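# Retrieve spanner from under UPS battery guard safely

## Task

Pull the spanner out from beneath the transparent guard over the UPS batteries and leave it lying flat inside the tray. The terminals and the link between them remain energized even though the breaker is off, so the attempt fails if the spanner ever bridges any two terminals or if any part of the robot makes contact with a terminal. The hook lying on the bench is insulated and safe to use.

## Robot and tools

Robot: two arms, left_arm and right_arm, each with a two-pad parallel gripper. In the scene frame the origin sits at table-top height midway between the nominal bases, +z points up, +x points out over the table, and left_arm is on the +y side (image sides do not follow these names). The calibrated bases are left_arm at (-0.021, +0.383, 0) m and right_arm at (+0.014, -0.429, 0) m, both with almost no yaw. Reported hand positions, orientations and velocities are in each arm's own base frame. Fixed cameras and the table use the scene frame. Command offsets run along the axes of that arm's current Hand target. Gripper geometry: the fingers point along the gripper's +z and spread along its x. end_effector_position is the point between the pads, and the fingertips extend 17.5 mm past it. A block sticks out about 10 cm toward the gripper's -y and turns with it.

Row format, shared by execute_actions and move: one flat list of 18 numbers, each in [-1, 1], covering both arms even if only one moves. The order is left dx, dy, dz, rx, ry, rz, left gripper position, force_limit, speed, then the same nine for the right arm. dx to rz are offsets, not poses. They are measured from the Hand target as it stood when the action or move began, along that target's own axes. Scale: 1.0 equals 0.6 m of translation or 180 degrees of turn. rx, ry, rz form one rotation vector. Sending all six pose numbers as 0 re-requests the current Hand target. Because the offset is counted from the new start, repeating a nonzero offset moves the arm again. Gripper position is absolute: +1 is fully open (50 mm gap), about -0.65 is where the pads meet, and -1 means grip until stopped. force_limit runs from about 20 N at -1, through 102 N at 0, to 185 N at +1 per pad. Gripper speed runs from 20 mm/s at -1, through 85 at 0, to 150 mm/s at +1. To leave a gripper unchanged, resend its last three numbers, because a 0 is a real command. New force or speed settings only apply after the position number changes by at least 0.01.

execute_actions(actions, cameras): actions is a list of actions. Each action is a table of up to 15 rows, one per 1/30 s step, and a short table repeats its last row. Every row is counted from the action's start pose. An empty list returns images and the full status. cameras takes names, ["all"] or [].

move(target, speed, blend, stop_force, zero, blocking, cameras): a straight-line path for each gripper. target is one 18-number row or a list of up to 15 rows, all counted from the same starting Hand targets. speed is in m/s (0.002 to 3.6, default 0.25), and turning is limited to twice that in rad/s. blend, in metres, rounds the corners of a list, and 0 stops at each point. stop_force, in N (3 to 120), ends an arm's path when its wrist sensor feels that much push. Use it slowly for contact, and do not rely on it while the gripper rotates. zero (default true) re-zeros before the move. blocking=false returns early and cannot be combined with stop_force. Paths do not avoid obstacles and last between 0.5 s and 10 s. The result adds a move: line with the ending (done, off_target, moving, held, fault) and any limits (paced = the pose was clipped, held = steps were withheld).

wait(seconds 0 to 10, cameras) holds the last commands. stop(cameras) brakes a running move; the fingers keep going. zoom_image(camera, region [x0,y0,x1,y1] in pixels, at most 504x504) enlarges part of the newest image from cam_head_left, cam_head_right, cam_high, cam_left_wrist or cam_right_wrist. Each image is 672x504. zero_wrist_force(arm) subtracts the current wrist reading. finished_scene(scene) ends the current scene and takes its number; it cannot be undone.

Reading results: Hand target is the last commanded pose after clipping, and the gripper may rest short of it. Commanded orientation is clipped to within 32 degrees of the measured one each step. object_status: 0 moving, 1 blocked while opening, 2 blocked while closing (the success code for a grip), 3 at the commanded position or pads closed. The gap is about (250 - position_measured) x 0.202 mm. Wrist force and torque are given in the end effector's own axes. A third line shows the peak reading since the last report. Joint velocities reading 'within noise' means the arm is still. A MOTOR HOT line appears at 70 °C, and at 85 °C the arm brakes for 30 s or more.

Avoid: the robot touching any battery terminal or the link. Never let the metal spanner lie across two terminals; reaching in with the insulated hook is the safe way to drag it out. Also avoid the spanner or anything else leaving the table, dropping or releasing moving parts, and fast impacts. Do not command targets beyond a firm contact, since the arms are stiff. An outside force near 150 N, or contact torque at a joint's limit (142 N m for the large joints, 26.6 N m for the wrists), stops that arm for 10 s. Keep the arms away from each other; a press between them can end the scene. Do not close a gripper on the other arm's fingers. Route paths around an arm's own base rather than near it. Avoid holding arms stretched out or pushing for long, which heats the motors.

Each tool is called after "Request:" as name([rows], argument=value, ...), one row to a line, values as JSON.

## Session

Request:
execute_actions(actions=[])

Request:
zoom_image(camera="cam_high", region=[350, 190, 530, 370])

Request:
zoom_image(camera="cam_head_left", region=[340, 160, 470, 290])

Scene clock: 0.00 s.
left_arm: end_effector_position=(+0.6114, -0.2524, +0.1422) position_measured=3 object_status=3 end_effector_quat_wxyz=(+0.265, +0.684, +0.670, +0.112) | right_arm: end_effector_position=(+0.3066, +0.1407, +0.2869) position_measured=3 object_status=3 end_effector_quat_wxyz=(+0.223, +0.856, +0.457, -0.093)
Joint positions: left_arm=[-0.651 -1.268 2.004 -2.875 -1.43 -0.589] | right_arm=[4.212 -1.304 -1.88 -1.942 1.305 1.716]
Joint velocities: within noise
Joint torques (N m): no reading
Wrist force (N): no reading
Wrist torque (N m): no reading
Wrist force, peak (N): no reading
Hand target: left_arm +0.6114, -0.2524, +0.1422; +0.265, +0.684, +0.670, +0.112 | right_arm +0.3066, +0.1407, +0.2869; +0.223, +0.856, +0.457, -0.093
Tool commands: left_gripper/position=+1.0 left_gripper/force_limit=+1.0 left_gripper/speed=+1.0 right_gripper/position=+1.0 right_gripper/force_limit=+1.0 right_gripper/speed=+1.0
camera_calibration:
cam_left_wrist: T_world_to_cam=[[0.0754063, 0.979032, -0.189234, 0.238649], [0.633538, 0.0995103, 0.767286, -0.453628], [0.770029, -0.177745, -0.61275, -0.295793], [0, 0, 0, 1]] pos_world=[0.497164, -0.241081, 0.211975]
cam_right_wrist: T_world_to_cam=[[0.552247, 0.747139, -0.369874, -0.160472], [0.768183, -0.283658, 0.573963, -0.342239], [0.323912, -0.6011, -0.730589, 0.326101], [0, 0, 0, 1]] pos_world=[0.245894, 0.218835, 0.375324]

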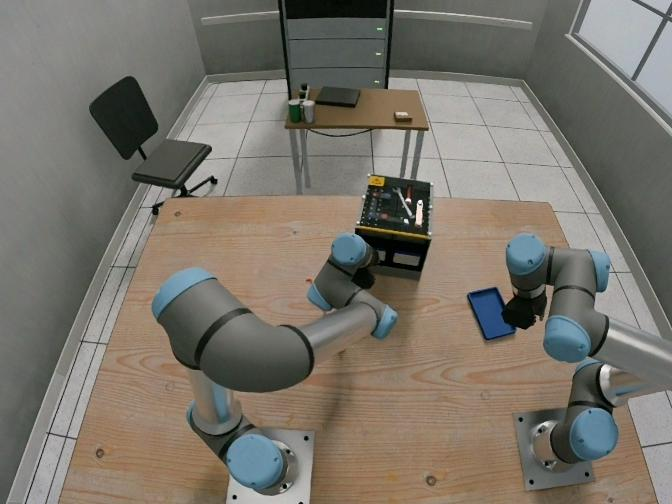

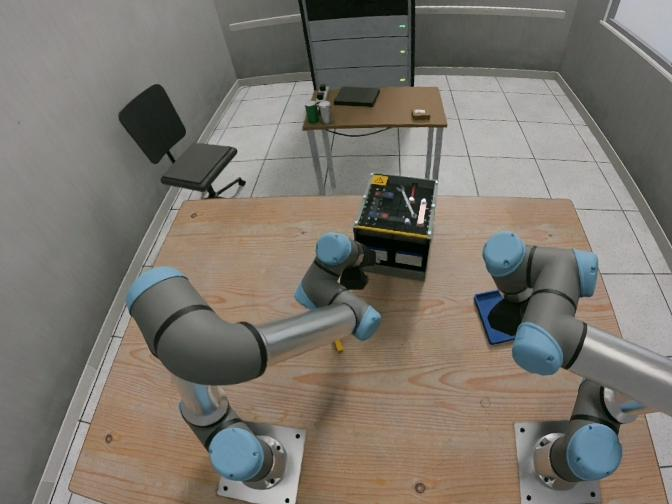

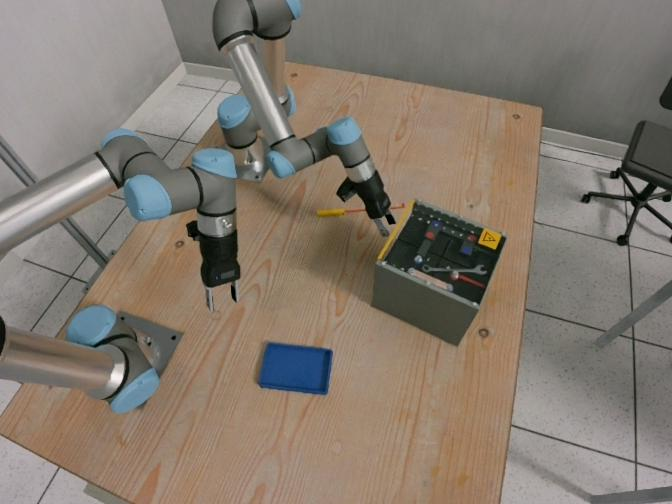

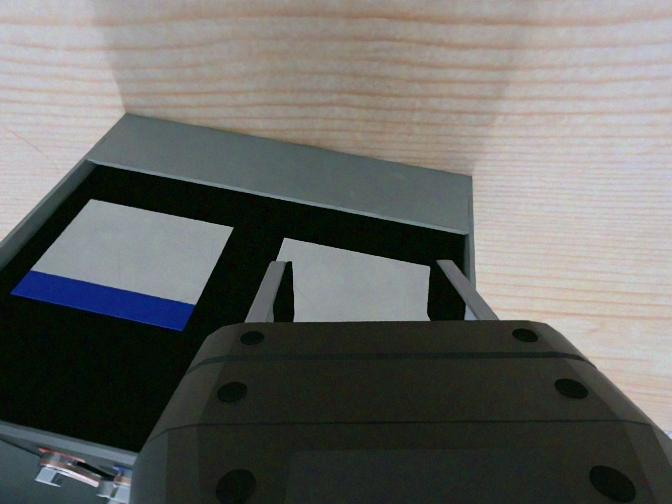

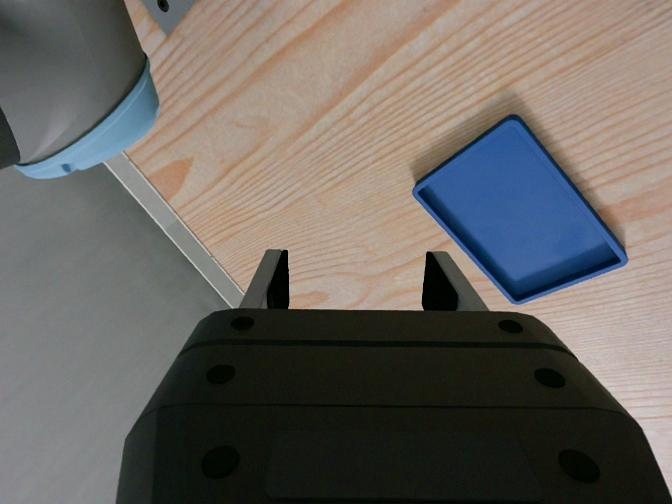

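Scaled by 2.800 from the camera's 672x504 image, which has a finer 960x720 frame.

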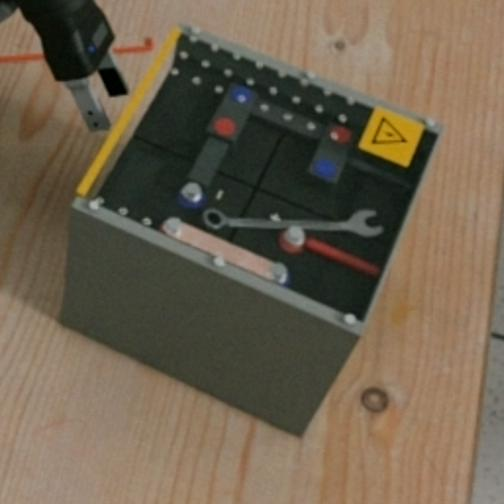

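Scaled by 3.877 from the camera's 672x504 image, which has a finer 960x720 frame.

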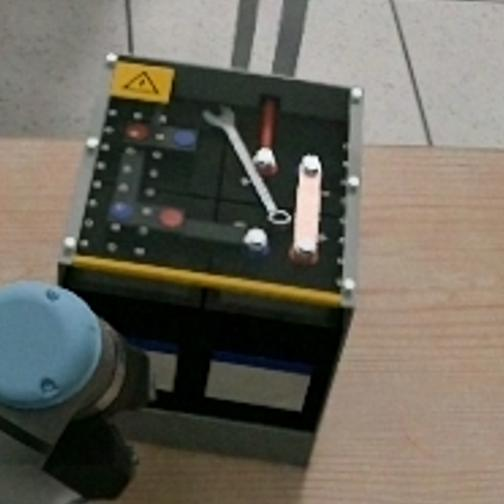

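Request:
move([
  [0.138,-0.268,-0.214,0.173,0.07,-0.0064,1,0,1,0,0,0,0,0,0,1,-0.5,1],
  [0.138,-0.268,-0.214,0.173,0.07,-0.0064,1,0,1,0.5595,0.2339,-0.4402,-0.0731,0.182,-0.148,1,-0.5,1],
], speed=0.4, cameras=["cam_left_wrist","cam_right_wrist"])

Request:
zoom_image(camera="cam_right_wrist", region=[180, 20, 460, 300])

Scene clock: 3.57 s.
left_arm: end_effector_position=(+0.4145, -0.1507, +0.1503) position_measured=3 object_status=3 end_effector_quat_wxyz=(-0.002, +0.707, +0.707, +0.000) | right_arm: end_effector_position=(+0.6000, +0.4449, +0.4400) position_measured=3 object_status=3 end_effector_quat_wxyz=(+0.154, +0.690, +0.690, +0.153) end_effector_velocity=(+0.000, +0.001, +0.001) end_effector_angular_velocity=(+0.001, -0.001, +0.003)
Joint positions: left_arm=[-0.655 -1.638 2.106 -2.035 -1.571 -0.656] | right_arm=[4.082 -1.989 -0.902 -1.553 1.221 0.892]
Joint velocities: left_arm=[within noise] | right_arm=[0.001 -0.002 0.006 -0.002 0 -0.002]
Joint torques (N m): left_arm=[-5.24 -34.26 -30.49 -4.53 -0.82 2.14] | right_arm=[11.13 30.66 35.74 6.31 -0.87 -2.53]
Wrist force (N): left_arm=[0.0 -1.8 -1.2] | right_arm=[0.3 -0.7 -0.4]
Wrist torque (N m): left_arm=[-0.04 0.05 0.11] | right_arm=[-0.03 -0.20 -0.05]
Wrist force, peak (N): left_arm=[1.1 -4.3 -1.3] | right_arm=[2.3 3.3 -0.3]
Hand target: left_arm +0.4145, -0.1507, +0.1503; -0.002, +0.707, +0.707, +0.000 | right_arm +0.6000, +0.4451, +0.4399; +0.154, +0.690, +0.690, +0.153
Off the commanded pose: left_arm 0.000 m, 0 deg | right_arm 0.000 m, 0 deg.
move: done
camera_calibration:
cam_left_wrist: T_world_to_cam=[[0.00504844, 0.999915, 0.0120258, 0.157389], [0.941566, -0.00880344, 0.336715, -0.424499], [0.336792, 0.00962318, -0.94153, 0.136119], [0, 0, 0, 1]] pos_world=[0.353056, -0.162422, 0.269203]
cam_right_wrist: T_world_to_cam=[[-0.0119842, 0.999883, -0.00950667, -0.425691], [0.707369, 0.0151972, 0.706681, -0.724076], [0.706743, 0.00174428, -0.707468, 0.0176573], [0, 0, 0, 1]] pos_world=[0.494608, 0.436614, 0.520136]
Images, in order (width x height): cam_left_wrist 672x504, cam_right_wrist 672x504.

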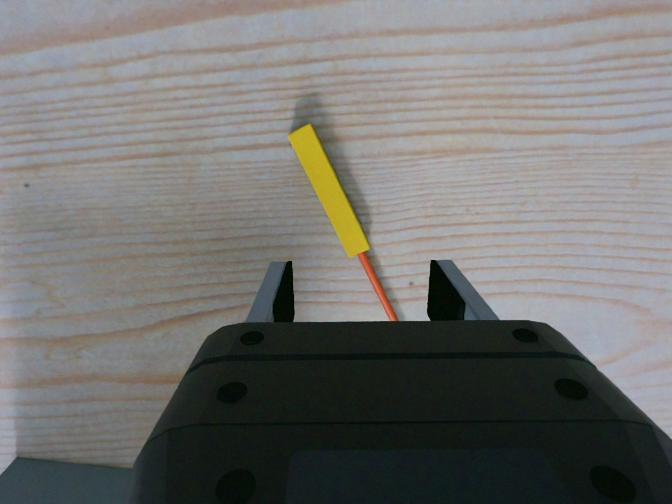

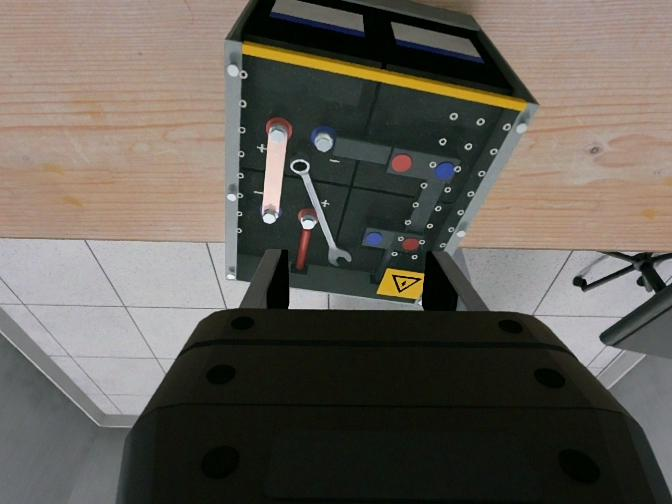

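Scaled by 1.800 from the camera's 672x504 image, which has a finer 960x720 frame.

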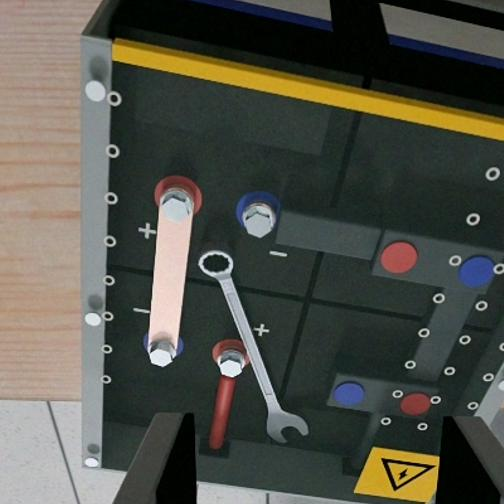

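Request:
move([
  [-0.023,-0.0178,0.2155,0,0,-0.1333,1,0,1,0,0,0,0,0,0,1,-0.5,1],
  [-0.023,-0.0178,0.2155,0,0,-0.1333,-1,0,1,0,0,0,0,0,0,1,-0.5,1],
  [-0.023,-0.0178,-0.1162,0,0,-0.1333,-1,0,1,0,0,0,0,0,0,1,-0.5,1],
  [-0.3832,-0.0968,-0.2495,0,-0.3333,0,-1,0,1,0,0,0,0,0,0,1,-0.5,1],
], speed=[0.2,0.2,0.3,0.4], cameras=["cam_left_wrist","cam_head_left"])

Scene clock: 9.50 s.
left_arm: end_effector_position=(+0.3569, -0.3809, +0.2998) position_measured=176 object_status=2 end_effector_quat_wxyz=(+0.352, +0.612, +0.613, -0.354) end_effector_velocity=(+0.000, -0.001, +0.002) end_effector_angular_velocity=(-0.005, -0.004, -0.002) | right_arm: end_effector_position=(+0.6000, +0.4451, +0.4399) position_measured=3 object_status=3 end_effector_quat_wxyz=(+0.154, +0.690, +0.690, +0.153)
Joint positions: left_arm=[-0.762 -1.6 2.239 -3.082 -2.248 -1.089] | right_arm=[4.082 -1.989 -0.902 -1.553 1.221 0.892]
Joint velocities: left_arm=[0 0.001 -0.002 -0.005 -0.002 0] | right_arm=[within noise]
Joint torques (N m): left_arm=[5.33 -11.01 -26.96 -5.49 -2.05 0.59] | right_arm=[10.24 31.21 34.71 1.62 0.52 -1.83]
Wrist force (N): left_arm=[-1.0 -0.9 -0.8] | right_arm=[0.0 -0.5 -0.7]
Wrist torque (N m): left_arm=[-0.09 -0.05 -0.23] | right_arm=[0.00 -0.16 -0.04]
Wrist force, peak (N): left_arm=[0.0 -2.0 -4.6] | right_arm=[0.3 -1.1 -0.7]
Hand target: left_arm +0.3570, -0.3809, +0.2998; +0.352, +0.612, +0.613, -0.354 | right_arm +0.6000, +0.4451, +0.4399; +0.154, +0.690, +0.690, +0.153
Off the commanded pose: left_arm 0.000 m, 0 deg | right_arm 0.000 m, 0 deg.
move: done
camera_calibration:
cam_left_wrist: T_world_to_cam=[[0.00316415, 0.510512, -0.859865, 0.461761], [0.940928, 0.289626, 0.175417, -0.260376], [0.338591, -0.809626, -0.479439, -0.152754], [0, 0, 0, 1]] pos_world=[0.295255, -0.283997, 0.36949]
Images, in order (width x height): cam_head_left 672x504, cam_left_wrist 672x504.

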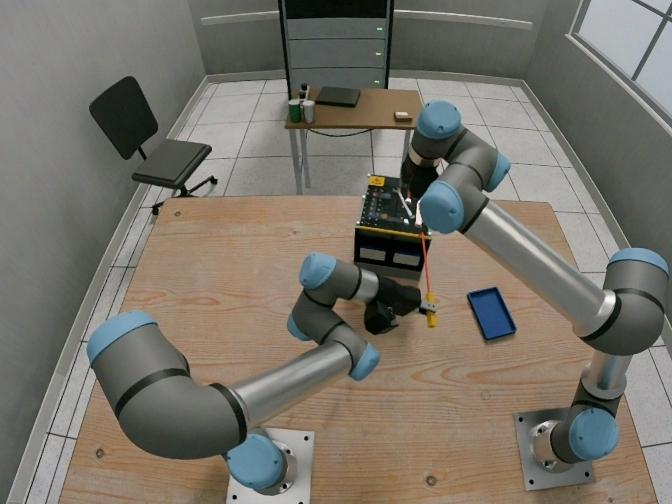

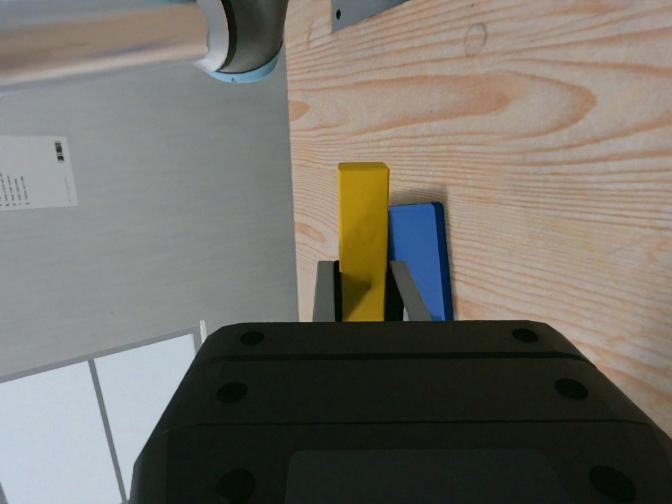

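Request:
move([
  [0.1037,0,0.0604,0,0,0,-1,0,1,0,0,0,0,0,0,1,-0.5,1],
  [0.1048,0.0833,0.0585,0,0,0,-1,0,1,0,0,0,0,0,0,1,-0.5,1],
], speed=[0.15,0.1], cameras=["cam_right_wrist"])

Request:
zoom_image(camera="cam_right_wrist", region=[200, 0, 420, 220])

Scene clock: 11.40 s.
left_arm: end_effector_position=(+0.4067, -0.3797, +0.2276) position_measured=176 object_status=2 end_effector_quat_wxyz=(+0.352, +0.612, +0.613, -0.354) | right_arm: end_effector_position=(+0.6000, +0.4451, +0.4399) position_measured=3 object_status=3 end_effector_quat_wxyz=(+0.154, +0.690, +0.690, +0.153)
Joint positions: left_arm=[-0.676 -1.364 2.211 -3.241 -2.312 -1.014] | right_arm=[4.082 -1.989 -0.902 -1.553 1.221 0.892]
Joint torques (N m): left_arm=[5.38 -34.17 -21.52 -3.92 0.58 -1.09] | right_arm=[9.86 31.56 34.57 1.63 0.62 -1.8]
Wrist force (N): left_arm=[-1.1 -0.8 -0.7] | right_arm=[0.0 -0.5 -0.3]
Wrist torque (N m): left_arm=[-0.09 -0.03 -0.05] | right_arm=[0.00 -0.17 -0.04]
Wrist force, peak (N): left_arm=[-3.3 -0.7 -2.0] | right_arm=[0.3 -0.8 -0.5]
Hand target: left_arm +0.4067, -0.3797, +0.2277; +0.352, +0.612, +0.613, -0.354 | right_arm +0.6000, +0.4451, +0.4399; +0.154, +0.690, +0.690, +0.153
Off the commanded pose: left_arm 0.000 m, 0 deg | right_arm 0.000 m, 0 deg.
move: done
camera_calibration:
cam_right_wrist: T_world_to_cam=[[-0.0121973, 0.99988, -0.00957892, -0.425648], [0.707465, 0.0153993, 0.70658, -0.724091], [0.706643, 0.0018416, -0.707568, 0.0177872], [0, 0, 0, 1]] pos_world=[0.494508, 0.436714, 0.520136]
Images, in order (width x height): cam_right_wrist 672x504.

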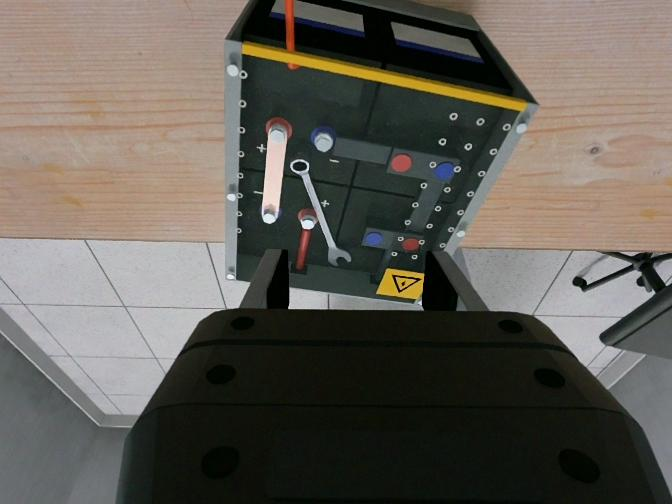

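Scaled by 2.291 from the camera's 672x504 image, which has a finer 960x720 frame.

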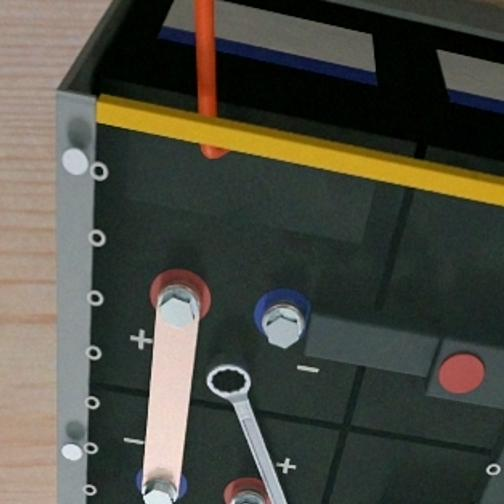

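Request:
move([
  [0.0021,0.1328,-0.0036,0,0,0,-1,0,1,0,0.04,0.02,0,0,0,1,-0.5,1],
  [-0.0028,0.16,0.0048,0,0,0,-1,0,1,0,0.04,0.02,0,0,0,1,-0.5,1],
], speed=0.08, stop_force=6, cameras=["cam_right_wrist"])

Request:
zoom_image(camera="cam_right_wrist", region=[200, 30, 420, 250])

Scene clock: 13.87 s.
left_arm: end_effector_position=(+0.5027, -0.3830, +0.2274) position_measured=176 object_status=2 end_effector_quat_wxyz=(+0.352, +0.612, +0.613, -0.354) | right_arm: end_effector_position=(+0.6268, +0.4451, +0.4392) position_measured=3 object_status=3 end_effector_quat_wxyz=(+0.154, +0.690, +0.690, +0.153)
Joint positions: left_arm=[-0.561 -1.205 1.963 -3.07 -2.393 -0.9] | right_arm=[4.049 -2.05 -0.816 -1.567 1.23 0.859]
Joint torques (N m): left_arm=[-5.23 -50.01 -26.92 -2.31 0.19 -1.79] | right_arm=[11.33 58.28 20.65 6.29 -2.15 2.28]
Wrist force (N): left_arm=[-1.2 -0.7 -0.7] | right_arm=[0.3 -0.4 -0.2]
Wrist torque (N m): left_arm=[-0.08 -0.01 -0.20] | right_arm=[0.03 -0.19 -0.03]
Wrist force, peak (N): left_arm=[-0.7 -2.5 -0.5] | right_arm=[0.7 -1.7 -0.7]
Hand target: left_arm +0.5027, -0.3830, +0.2274; +0.352, +0.612, +0.613, -0.354 | right_arm +0.6268, +0.4451, +0.4392; +0.154, +0.690, +0.690, +0.153
Off the commanded pose: left_arm 0.000 m, 0 deg | right_arm 0.000 m, 0 deg.
move: done
camera_calibration:
cam_right_wrist: T_world_to_cam=[[-0.0121973, 0.99988, -0.00957892, -0.425326], [0.707465, 0.0153993, 0.70658, -0.742627], [0.706643, 0.0018416, -0.707568, -0.00171682], [0, 0, 0, 1]] pos_world=[0.521408, 0.436714, 0.519436]
Images, in order (width x height): cam_right_wrist 672x504.

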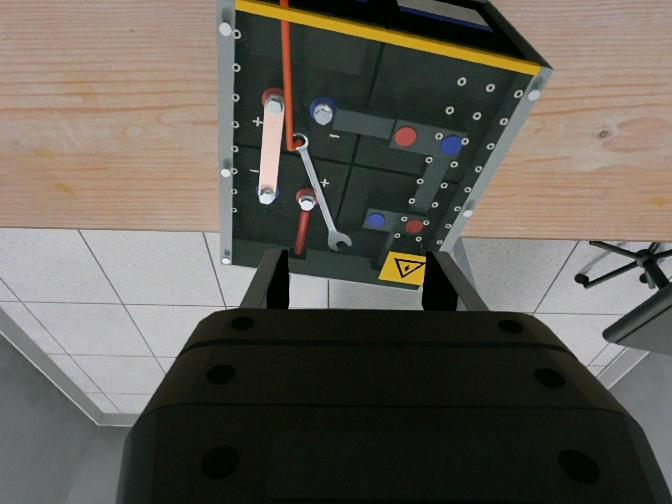

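Scaled by 2.291 from the camera's 672x504 image, which has a finer 960x720 frame.

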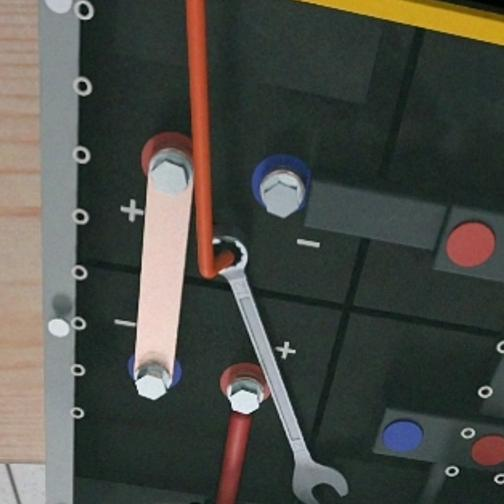

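Request:
move([
  [-0.0028,0.009,0.0048,0,0,0,-1,0,1,0,0,0,0,0,0,1,-0.5,1],
  [0.0217,0.009,0.0191,0,0,0,-1,0,1,0,0,0,0,0,0,1,-0.5,1],
], speed=0.015, stop_force=3, cameras=["cam_right_wrist"])

Request:
zoom_image(camera="cam_right_wrist", region=[240, 80, 400, 240])

Scene clock: 16.57 s.
left_arm: end_effector_position=(+0.5081, -0.3863, +0.2132) position_measured=176 object_status=2 end_effector_quat_wxyz=(+0.352, +0.612, +0.613, -0.354) | right_arm: end_effector_position=(+0.6268, +0.4451, +0.4392) position_measured=3 object_status=3 end_effector_quat_wxyz=(+0.154, +0.690, +0.690, +0.153)
Joint positions: left_arm=[-0.561 -1.169 1.956 -3.1 -2.393 -0.899] | right_arm=[4.049 -2.05 -0.816 -1.567 1.23 0.859]
Joint torques (N m): left_arm=[0.22 -50.64 -25.2 -4.33 -1.64 -0.19] | right_arm=[10.88 57.25 20.66 6.19 -2.16 2.19]
Wrist force (N): left_arm=[-2.8 -0.7 -1.8] | right_arm=[-0.1 -0.4 -0.5]
Wrist torque (N m): left_arm=[-0.35 -0.08 0.23] | right_arm=[0.04 -0.13 -0.02]
Wrist force, peak (N): left_arm=[-4.3 -1.9 -2.1] | right_arm=[0.2 -0.9 -0.6]
Hand target: left_arm +0.5081, -0.3863, +0.2132; +0.352, +0.612, +0.613, -0.354 (not the last commanded pose) | right_arm +0.6268, +0.4451, +0.4392; +0.154, +0.690, +0.690, +0.153
Off the commanded pose: left_arm 0.003 m, 0 deg | right_arm 0.000 m, 0 deg.
move: contact (left_arm); path passed 1 of 2 targets
camera_calibration:
cam_right_wrist: T_world_to_cam=[[-0.0121973, 0.99988, -0.00957892, -0.425326], [0.707465, 0.0153993, 0.70658, -0.742627], [0.706643, 0.0018416, -0.707568, -0.00171682], [0, 0, 0, 1]] pos_world=[0.521408, 0.436714, 0.519436]
Images, in order (width x height): cam_right_wrist 672x504.

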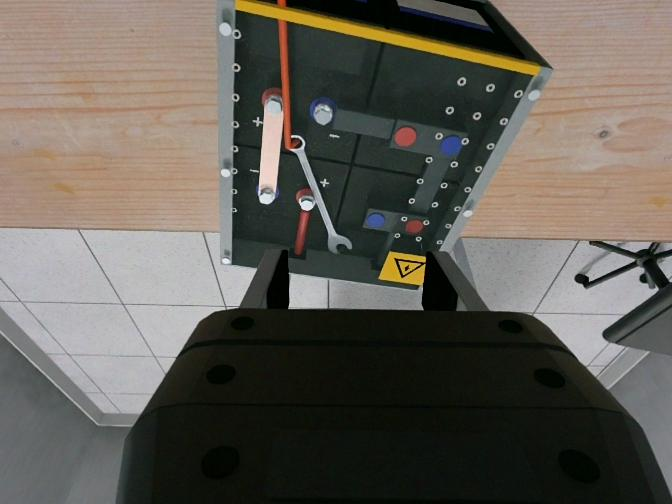

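Scaled by 3.150 from the camera's 672x504 image, which has a finer 960x720 frame.

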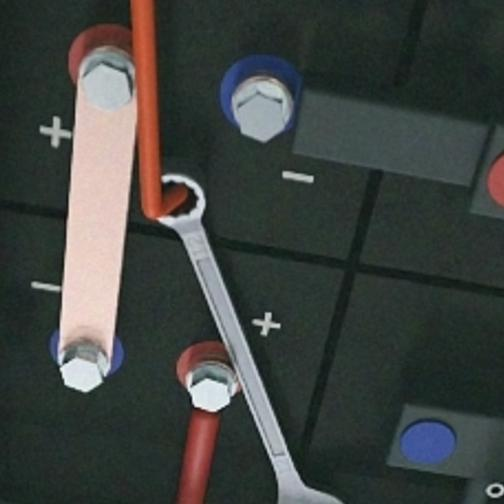

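Request:
move(target=[0.0015,0.05,-0.0045,0,0,0,-1,0,1,0,0,0,0,0,0,1,-0.5,1], speed=0.03, stop_force=8, cameras=["cam_right_wrist"])

Request:
zoom_image(camera="cam_right_wrist", region=[220, 80, 420, 280])

Scene clock: 18.73 s.
left_arm: end_effector_position=(+0.5381, -0.3835, +0.2137) position_measured=176 object_status=2 end_effector_quat_wxyz=(+0.352, +0.612, +0.613, -0.354) | right_arm: end_effector_position=(+0.6268, +0.4451, +0.4392) position_measured=3 object_status=3 end_effector_quat_wxyz=(+0.154, +0.690, +0.690, +0.153)
Joint positions: left_arm=[-0.527 -1.125 1.876 -3.036 -2.416 -0.862] | right_arm=[4.049 -2.05 -0.816 -1.567 1.23 0.859]
Joint torques (N m): left_arm=[-6.3 -53.2 -12.48 -4.55 0.73 -2.17] | right_arm=[11.01 57.25 20.73 6.22 -2.08 1.99]
Wrist force (N): left_arm=[-2.6 -0.3 -1.6] | right_arm=[0.0 -0.3 -0.3]
Wrist torque (N m): left_arm=[-0.34 -0.10 0.25] | right_arm=[0.05 -0.14 -0.02]
Wrist force, peak (N): left_arm=[-3.9 -4.1 -1.8] | right_arm=[-0.3 -0.6 -0.7]
Hand target: left_arm +0.5381, -0.3835, +0.2137; +0.352, +0.612, +0.613, -0.354 | right_arm +0.6268, +0.4451, +0.4392; +0.154, +0.690, +0.690, +0.153
Off the commanded pose: left_arm 0.000 m, 0 deg | right_arm 0.000 m, 0 deg.
move: done
camera_calibration:
cam_right_wrist: T_world_to_cam=[[-0.0121973, 0.99988, -0.00957892, -0.425326], [0.707465, 0.0153993, 0.70658, -0.742627], [0.706643, 0.0018416, -0.707568, -0.00171682], [0, 0, 0, 1]] pos_world=[0.521408, 0.436714, 0.519436]
Images, in order (width x height): cam_right_wrist 672x504.

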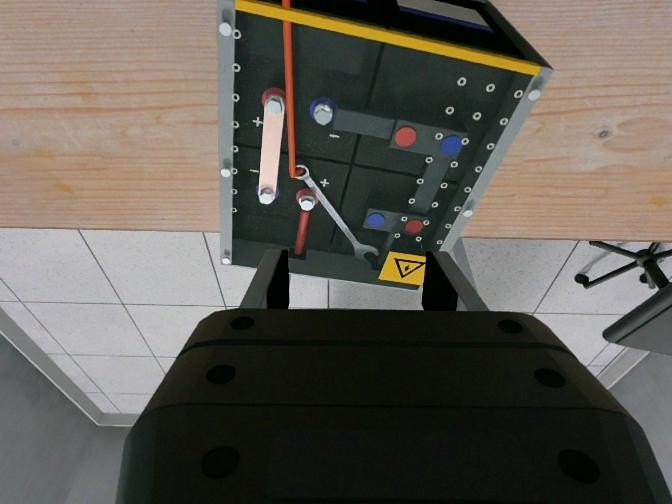

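Scaled by 2.520 from the camera's 672x504 image, which has a finer 960x720 frame.

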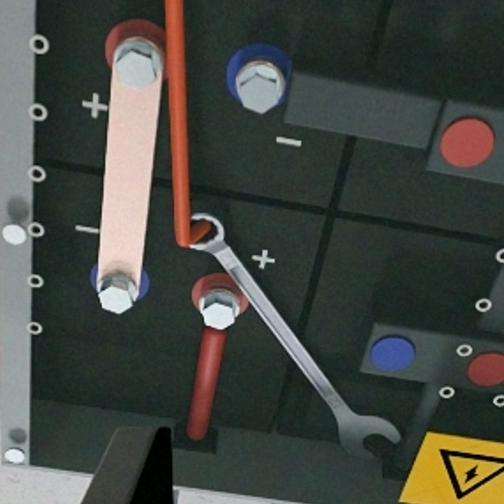

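Request:
move([
  [0.0101,0,-0.0173,0,0,0,-1,0,1,0,0,0,0,0,0,1,-0.5,1],
  [0.005,-0.0637,-0.0086,0,0,0,-1,0,1,0,0,0,0,0,0,1,-0.5,1],
], speed=0.03, stop_force=10, cameras=["cam_right_wrist"])

Request:
zoom_image(camera="cam_right_wrist", region=[220, 60, 420, 260])

Scene clock: 21.70 s.
left_arm: end_effector_position=(+0.4999, -0.3776, +0.2138) position_measured=176 object_status=2 end_effector_quat_wxyz=(+0.352, +0.612, +0.613, -0.354) | right_arm: end_effector_position=(+0.6268, +0.4451, +0.4392) position_measured=3 object_status=3 end_effector_quat_wxyz=(+0.154, +0.690, +0.690, +0.153)
Joint positions: left_arm=[-0.555 -1.19 1.987 -3.105 -2.397 -0.893] | right_arm=[4.049 -2.05 -0.816 -1.567 1.23 0.859]
Joint torques (N m): left_arm=[7.37 -24.59 -24.46 -1.07 -3.12 1.72] | right_arm=[10.73 57.61 20.89 6.2 -2.18 1.79]
Wrist force (N): left_arm=[-3.7 -1.5 -2.1] | right_arm=[0.0 -0.7 0.0]
Wrist torque (N m): left_arm=[-0.41 -0.06 0.49] | right_arm=[-0.03 -0.15 -0.02]
Wrist force, peak (N): left_arm=[-7.5 -8.4 1.1] | right_arm=[-0.3 -0.7 -0.6]
Hand target: left_arm +0.4999, -0.3776, +0.2138; +0.352, +0.612, +0.613, -0.354 | right_arm +0.6268, +0.4451, +0.4392; +0.154, +0.690, +0.690, +0.153
Off the commanded pose: left_arm 0.000 m, 0 deg | right_arm 0.000 m, 0 deg.
move: done
camera_calibration:
cam_right_wrist: T_world_to_cam=[[-0.0121973, 0.99988, -0.00957892, -0.425326], [0.707465, 0.0153993, 0.70658, -0.742627], [0.706643, 0.0018416, -0.707568, -0.00171682], [0, 0, 0, 1]] pos_world=[0.521408, 0.436714, 0.519436]
Images, in order (width x height): cam_right_wrist 672x504.

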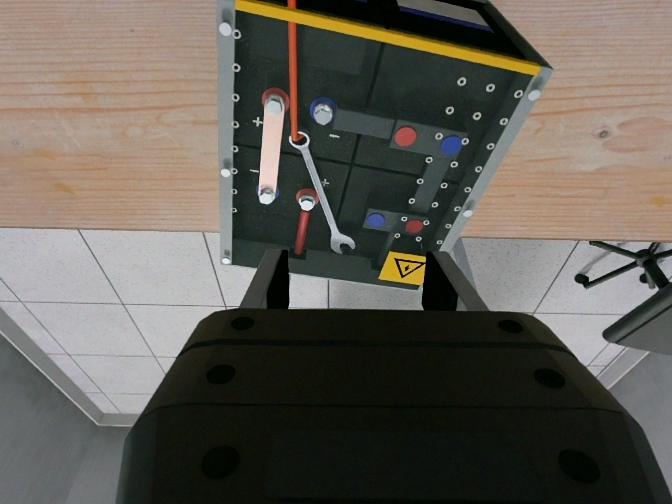

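Scaled by 2.520 from the camera's 672x504 image, which has a finer 960x720 frame.

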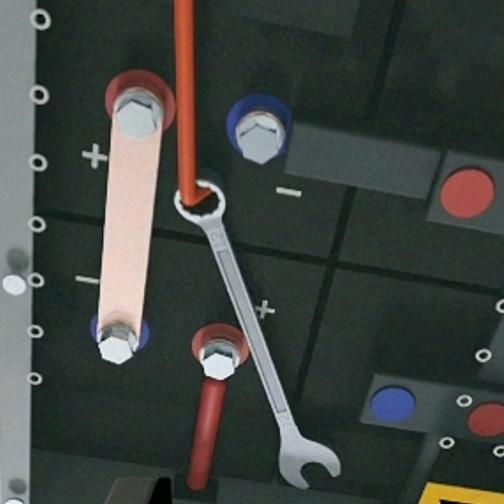

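Request:
move(target=[0.0009,-0.055,-0.0016,0,0,0,-1,0,1,0,0,0,0,0,0,1,-0.5,1], speed=0.03, stop_force=10, cameras=["cam_right_wrist"])

Request:
zoom_image(camera="cam_right_wrist", region=[220, 40, 420, 240])

Scene clock: 24.40 s.
left_arm: end_effector_position=(+0.4669, -0.3765, +0.2139) position_measured=176 object_status=2 end_effector_quat_wxyz=(+0.352, +0.612, +0.613, -0.354) | right_arm: end_effector_position=(+0.6268, +0.4451, +0.4392) position_measured=3 object_status=3 end_effector_quat_wxyz=(+0.154, +0.690, +0.690, +0.153)
Joint positions: left_arm=[-0.59 -1.243 2.075 -3.167 -2.374 -0.93] | right_arm=[4.049 -2.05 -0.816 -1.567 1.23 0.859]
Joint torques (N m): left_arm=[7.07 -21.54 -23.13 -1.06 -2.91 1.51] | right_arm=[10.26 57.42 20.87 6.27 -2.13 1.76]
Wrist force (N): left_arm=[-3.8 -1.4 -2.0] | right_arm=[-0.2 -0.5 -0.6]
Wrist torque (N m): left_arm=[-0.35 -0.09 0.50] | right_arm=[0.01 -0.12 -0.02]
Wrist force, peak (N): left_arm=[-4.0 -1.4 -2.2] | right_arm=[-0.4 -0.9 -0.5]
Hand target: left_arm +0.4669, -0.3765, +0.2139; +0.352, +0.612, +0.613, -0.354 | right_arm +0.6268, +0.4451, +0.4392; +0.154, +0.690, +0.690, +0.153
Off the commanded pose: left_arm 0.000 m, 0 deg | right_arm 0.000 m, 0 deg.
move: done
camera_calibration:
cam_right_wrist: T_world_to_cam=[[-0.0121973, 0.99988, -0.00957892, -0.425326], [0.707465, 0.0153993, 0.70658, -0.742627], [0.706643, 0.0018416, -0.707568, -0.00171682], [0, 0, 0, 1]] pos_world=[0.521408, 0.436714, 0.519436]
Images, in order (width x height): cam_right_wrist 672x504.

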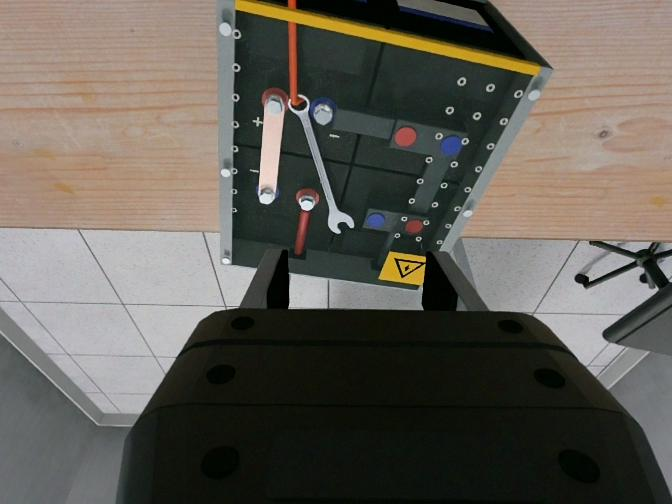

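Scaled by 2.520 from the camera's 672x504 image, which has a finer 960x720 frame.

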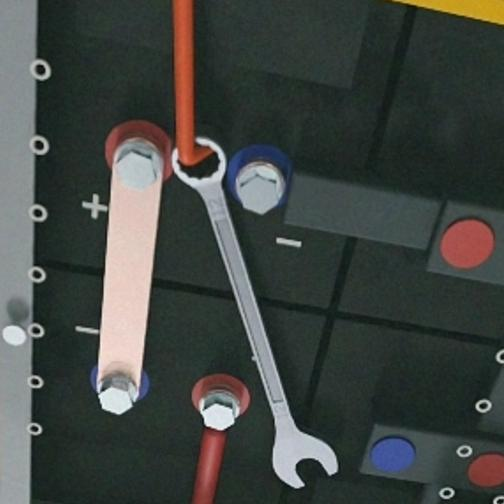

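Request:
move([
  [-0.0004,-0.0203,0.0007,0,0,0,-1,0,1,0,0,0,0,0,0,1,-0.5,1],
  [-0.0037,-0.0367,0.0063,0,0,0,-1,0,1,0,0,0,0,0,0,1,-0.5,1],
  [-0.0078,-0.0567,0.0134,0,0,0,-1,0,1,0,0,0,0,0,0,1,-0.5,1],
], speed=0.03, stop_force=10, cameras=["cam_right_wrist"])

Request:
zoom_image(camera="cam_right_wrist", region=[220, 20, 420, 220])

Scene clock: 27.13 s.
left_arm: end_effector_position=(+0.4329, -0.3858, +0.2140) position_measured=176 object_status=2 end_effector_quat_wxyz=(+0.352, +0.612, +0.613, -0.354) | right_arm: end_effector_position=(+0.6268, +0.4451, +0.4392) position_measured=3 object_status=3 end_effector_quat_wxyz=(+0.154, +0.690, +0.690, +0.153)
Joint positions: left_arm=[-0.65 -1.287 2.151 -3.242 -2.331 -0.989] | right_arm=[4.049 -2.05 -0.816 -1.567 1.23 0.859]
Joint torques (N m): left_arm=[8.96 -19.9 -23.26 -1.1 -2.87 1.65] | right_arm=[10.38 57.5 20.73 6.32 -2.1 1.7]
Wrist force (N): left_arm=[-3.6 -1.4 -2.0] | right_arm=[-0.3 -0.5 -0.2]
Wrist torque (N m): left_arm=[-0.33 -0.08 0.44] | right_arm=[0.01 -0.10 -0.03]
Wrist force, peak (N): left_arm=[-4.2 0.2 -2.1] | right_arm=[-0.1 -0.8 -0.4]
Hand target: left_arm +0.4329, -0.3858, +0.2140; +0.352, +0.612, +0.613, -0.354 | right_arm +0.6268, +0.4451, +0.4392; +0.154, +0.690, +0.690, +0.153
Off the commanded pose: left_arm 0.000 m, 0 deg | right_arm 0.000 m, 0 deg.
move: done
camera_calibration:
cam_right_wrist: T_world_to_cam=[[-0.0121973, 0.99988, -0.00957892, -0.425326], [0.707465, 0.0153993, 0.70658, -0.742627], [0.706643, 0.0018416, -0.707568, -0.00171682], [0, 0, 0, 1]] pos_world=[0.521408, 0.436714, 0.519436]
Images, in order (width x height): cam_right_wrist 672x504.

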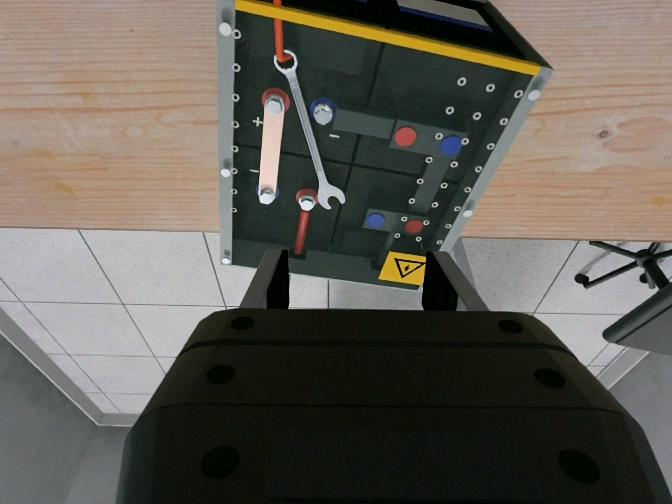

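Scaled by 2.520 from the camera's 672x504 image, which has a finer 960x720 frame.

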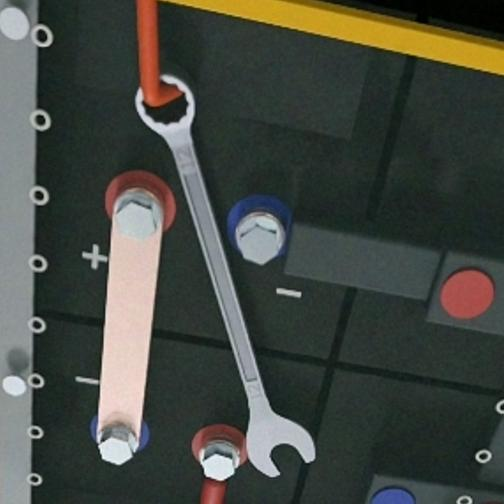

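Request:
move(target=[-0.0147,-0.0993,0.0252,0,0,0,-1,0,1,0,-0.0604,-0.0282,0,0,0,1,-0.5,1], speed=0.03, stop_force=10, cameras=["cam_right_wrist"])

Request:
zoom_image(camera="cam_right_wrist", region=[210, 0, 410, 200])

Scene clock: 30.53 s.
left_arm: end_effector_position=(+0.3733, -0.4033, +0.2142) position_measured=176 object_status=2 end_effector_quat_wxyz=(+0.352, +0.612, +0.613, -0.354) | right_arm: end_effector_position=(+0.5868, +0.4451, +0.4392) position_measured=3 object_status=3 end_effector_quat_wxyz=(+0.154, +0.690, +0.690, +0.153)
Joint positions: left_arm=[-0.775 -1.359 2.274 -3.363 -2.238 -1.1] | right_arm=[4.098 -1.96 -0.944 -1.546 1.217 0.909]
Joint torques (N m): left_arm=[7.61 -15.14 -23.28 -1.82 -2.84 1.94] | right_arm=[-11.12 29.36 35.95 2.6 0.43 -2.03]
Wrist force (N): left_arm=[-2.0 -0.8 -1.3] | right_arm=[0.2 -0.6 -0.4]
Wrist torque (N m): left_arm=[-0.14 -0.05 0.05] | right_arm=[-0.03 -0.21 -0.09]
Wrist force, peak (N): left_arm=[-3.5 -1.3 -2.1] | right_arm=[0.2 -1.1 -0.3]
Hand target: left_arm +0.3733, -0.4033, +0.2142; +0.352, +0.612, +0.613, -0.354 | right_arm +0.5868, +0.4451, +0.4392; +0.154, +0.690, +0.690, +0.153
Off the commanded pose: left_arm 0.000 m, 0 deg | right_arm 0.000 m, 0 deg.
move: done
camera_calibration:
cam_right_wrist: T_world_to_cam=[[-0.0122682, 0.99988, -0.00950844, -0.425817], [0.707464, 0.0153997, 0.706581, -0.714329], [0.706643, 0.0019416, -0.707568, 0.0265051], [0, 0, 0, 1]] pos_world=[0.481408, 0.436714, 0.519436]
Images, in order (width x height): cam_right_wrist 672x504.

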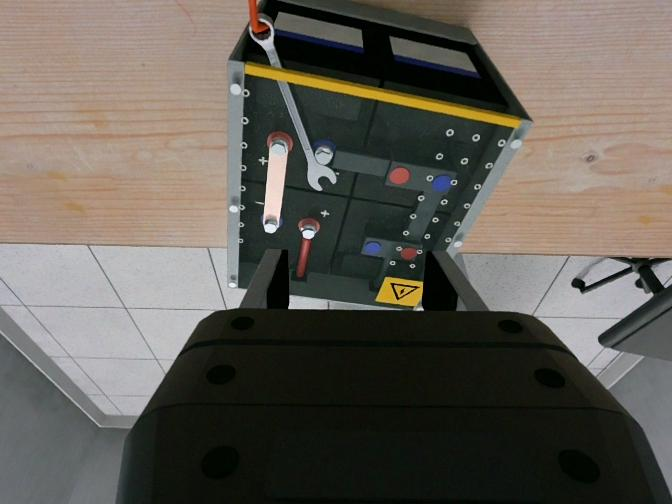

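Scaled by 2.520 from the camera's 672x504 image, which has a finer 960x720 frame.

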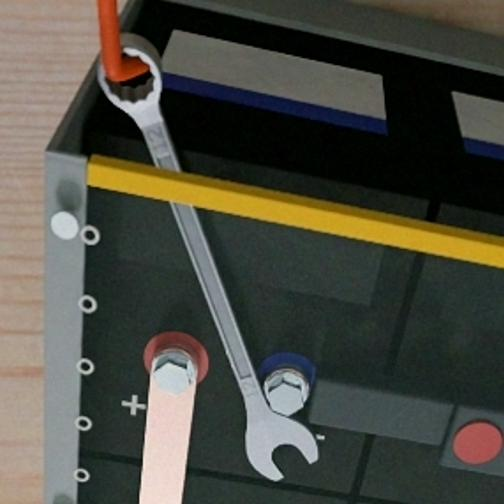

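Request:
move([
  [-0.0288,0,-0.0168,0,0,0,-1,0,1,0,0,0,0,0,0,1,-0.5,1],
  [-0.144,-0.1333,-0.0838,0,0,0,-1,0,1,0,0,0,0,0,0,1,-0.5,1],
  [0.4317,-0.1388,-0.4298,0,0.3333,0,-1,0,1,0,0,0,0,0,0,1,-0.5,1],
  [0.5721,-0.1388,-0.3481,0,0.3333,0,-1,0,1,0,0,0,0,0,0,1,-0.5,1],
  [0.5721,-0.1388,-0.3481,0,0.3333,0,1,0,1,0,0,0,0,0,0,1,-0.5,1],
  [0.4282,-0.1388,-0.4319,0,0.3333,0,1,0,1,0,0,0,0,0,0,1,-0.5,1],
], speed=[0.05,0.25,0.4,0.15,0.2,0.3], cameras=["cam_right_wrist","cam_head_left"])

Request:
zoom_image(camera="cam_right_wrist", region=[210, 0, 410, 200])

Scene clock: 36.70 s.
left_arm: end_effector_position=(+0.2896, -0.0503, +0.1220) position_measured=3 object_status=3 end_effector_quat_wxyz=(-0.002, +0.707, +0.707, +0.000) end_effector_velocity=(+0.000, +0.000, +0.001) end_effector_angular_velocity=(+0.001, +0.000, +0.000) | right_arm: end_effector_position=(+0.5868, +0.4451, +0.4392) position_measured=3 object_status=3 end_effector_quat_wxyz=(+0.154, +0.690, +0.690, +0.153)
Joint positions: left_arm=[-0.643 -2.049 2.465 -1.983 -1.571 -0.643] | right_arm=[4.098 -1.96 -0.944 -1.546 1.217 0.909]
Joint velocities: left_arm=[0 -0.001 -0.004 0.005 0.001 0.001] | right_arm=[within noise]
Joint torques (N m): left_arm=[7.37 -14.74 -30.17 -1.44 0.89 2.3] | right_arm=[-11.45 29.55 35.86 1.62 0.4 -1.88]
Wrist force (N): left_arm=[0.0 -1.9 -1.5] | right_arm=[0.2 -0.7 -0.1]
Wrist torque (N m): left_arm=[-0.03 0.03 0.12] | right_arm=[-0.04 -0.22 -0.09]
Wrist force, peak (N): left_arm=[0.3 -3.8 -7.4] | right_arm=[0.1 -1.2 -0.4]
Hand target: left_arm +0.2896, -0.0503, +0.1221; -0.001, +0.707, +0.707, +0.000 | right_arm +0.5868, +0.4451, +0.4392; +0.154, +0.690, +0.690, +0.153
Off the commanded pose: left_arm 0.000 m, 0 deg | right_arm 0.000 m, 0 deg.
move: done
camera_calibration:
cam_right_wrist: T_world_to_cam=[[-0.0121973, 0.99988, -0.00957892, -0.425814], [0.707465, 0.0153993, 0.70658, -0.714328], [0.706643, 0.0018416, -0.707568, 0.0265489], [0, 0, 0, 1]] pos_world=[0.481408, 0.436714, 0.519436]
Images, in order (width x height): cam_head_left 672x504, cam_right_wrist 672x504.

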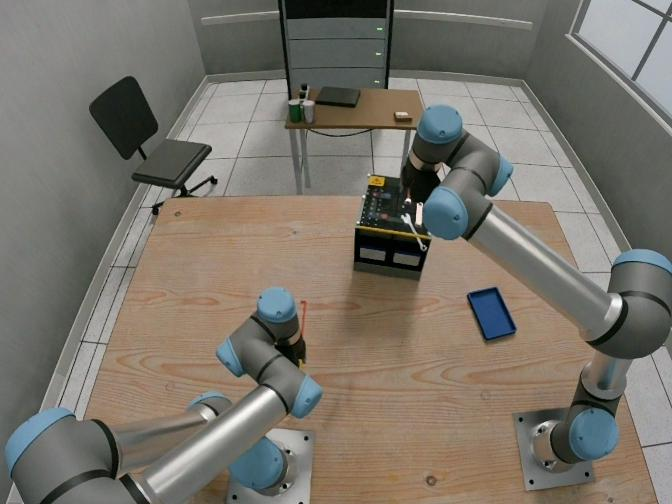

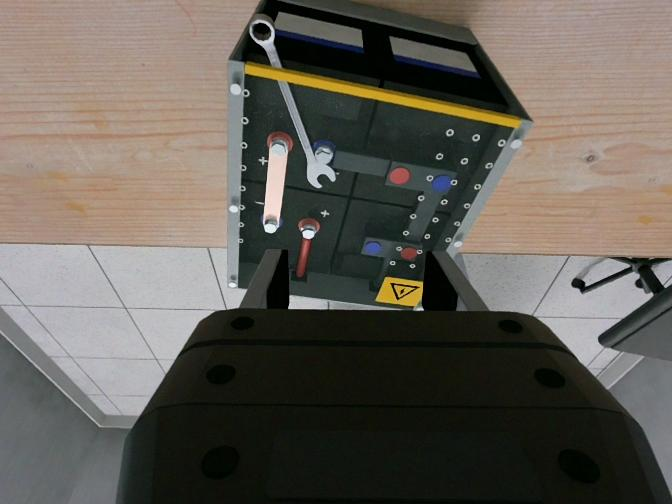

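Scaled by 2.520 from the camera's 672x504 image, which has a finer 960x720 frame.

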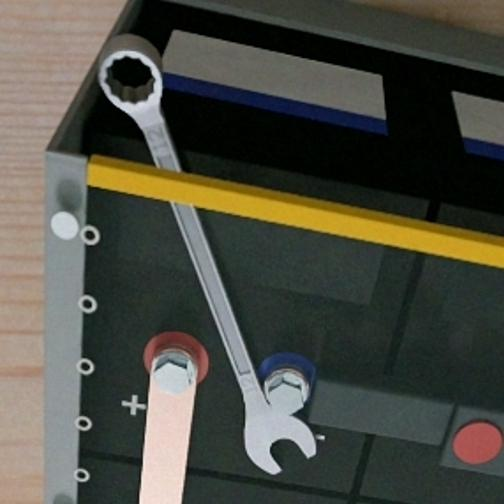

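Request:
move(target=[0,0,0,0,0,0,1,0,1,-0.0993,-0.3257,0.2969,-0.2808,0.2808,0.4408,0.142,-0.5,1], speed=0.4, cameras=["cam_right_wrist"])

Request:
zoom_image(camera="cam_right_wrist", region=[250, 130, 450, 330])

Scene clock: 39.93 s.
left_arm: end_effector_position=(+0.2896, -0.0503, +0.1221) position_measured=3 object_status=3 end_effector_quat_wxyz=(-0.001, +0.707, +0.707, +0.000) | right_arm: end_effector_position=(+0.4852, +0.3853, +0.1950) position_measured=131 object_status=3 end_effector_quat_wxyz=(+0.000, +0.707, +0.000, +0.708)
Joint positions: left_arm=[-0.643 -2.049 2.465 -1.983 -1.571 -0.643] | right_arm=[4.485 -2.348 -2.029 1.241 0.228 1.565]
Joint torques (N m): left_arm=[7.45 -15.51 -30.81 -4.75 -0.6 2.26] | right_arm=[-10.48 51.57 3.91 0.47 -1.16 -1.81]
Wrist force (N): left_arm=[0.2 -1.9 -1.2] | right_arm=[1.2 -1.8 0.6]
Wrist torque (N m): left_arm=[-0.03 0.02 0.11] | right_arm=[-0.46 -0.39 0.03]
Wrist force, peak (N): left_arm=[0.1 -2.1 -1.5] | right_arm=[1.3 -2.3 0.6]
Hand target: left_arm +0.2896, -0.0503, +0.1221; -0.001, +0.707, +0.707, +0.000 | right_arm +0.4852, +0.3853, +0.1951; +0.000, +0.707, +0.000, +0.708
Off the commanded pose: left_arm 0.000 m, 0 deg | right_arm 0.000 m, 0 deg.
move: done
camera_calibration:
cam_right_wrist: T_world_to_cam=[[0.00159329, 0.0154011, 0.99988, -0.193862], [-0.340537, -0.940111, 0.0150231, 0.542643], [0.94023, -0.34052, 0.00374678, -0.19448], [0, 0, 0, 1]] pos_world=[0.367955, 0.446906, 0.186415]
Images, in order (width x height): cam_right_wrist 672x504.

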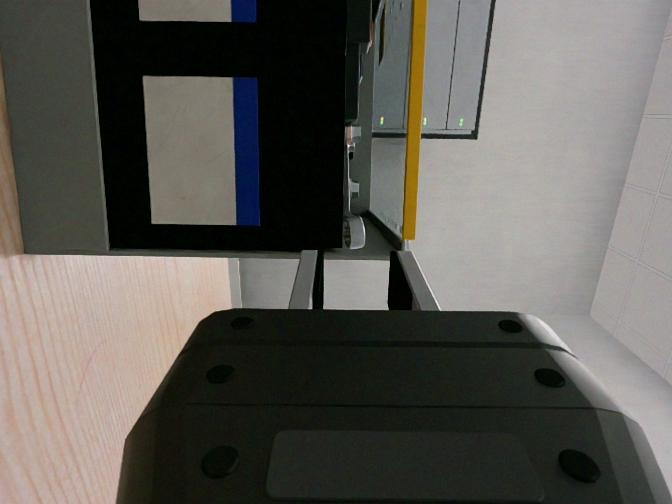

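Scaled by 2.520 from the camera's 672x504 image, which has a finer 960x720 frame.

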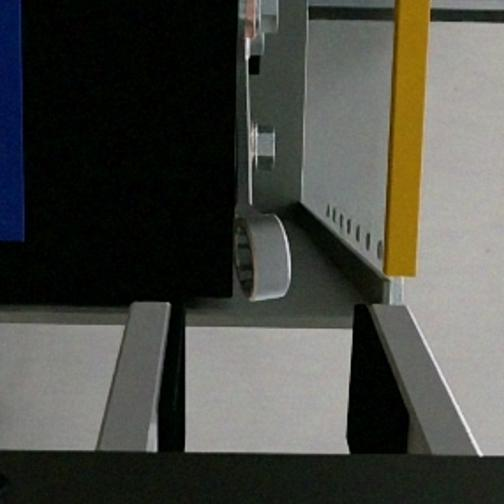

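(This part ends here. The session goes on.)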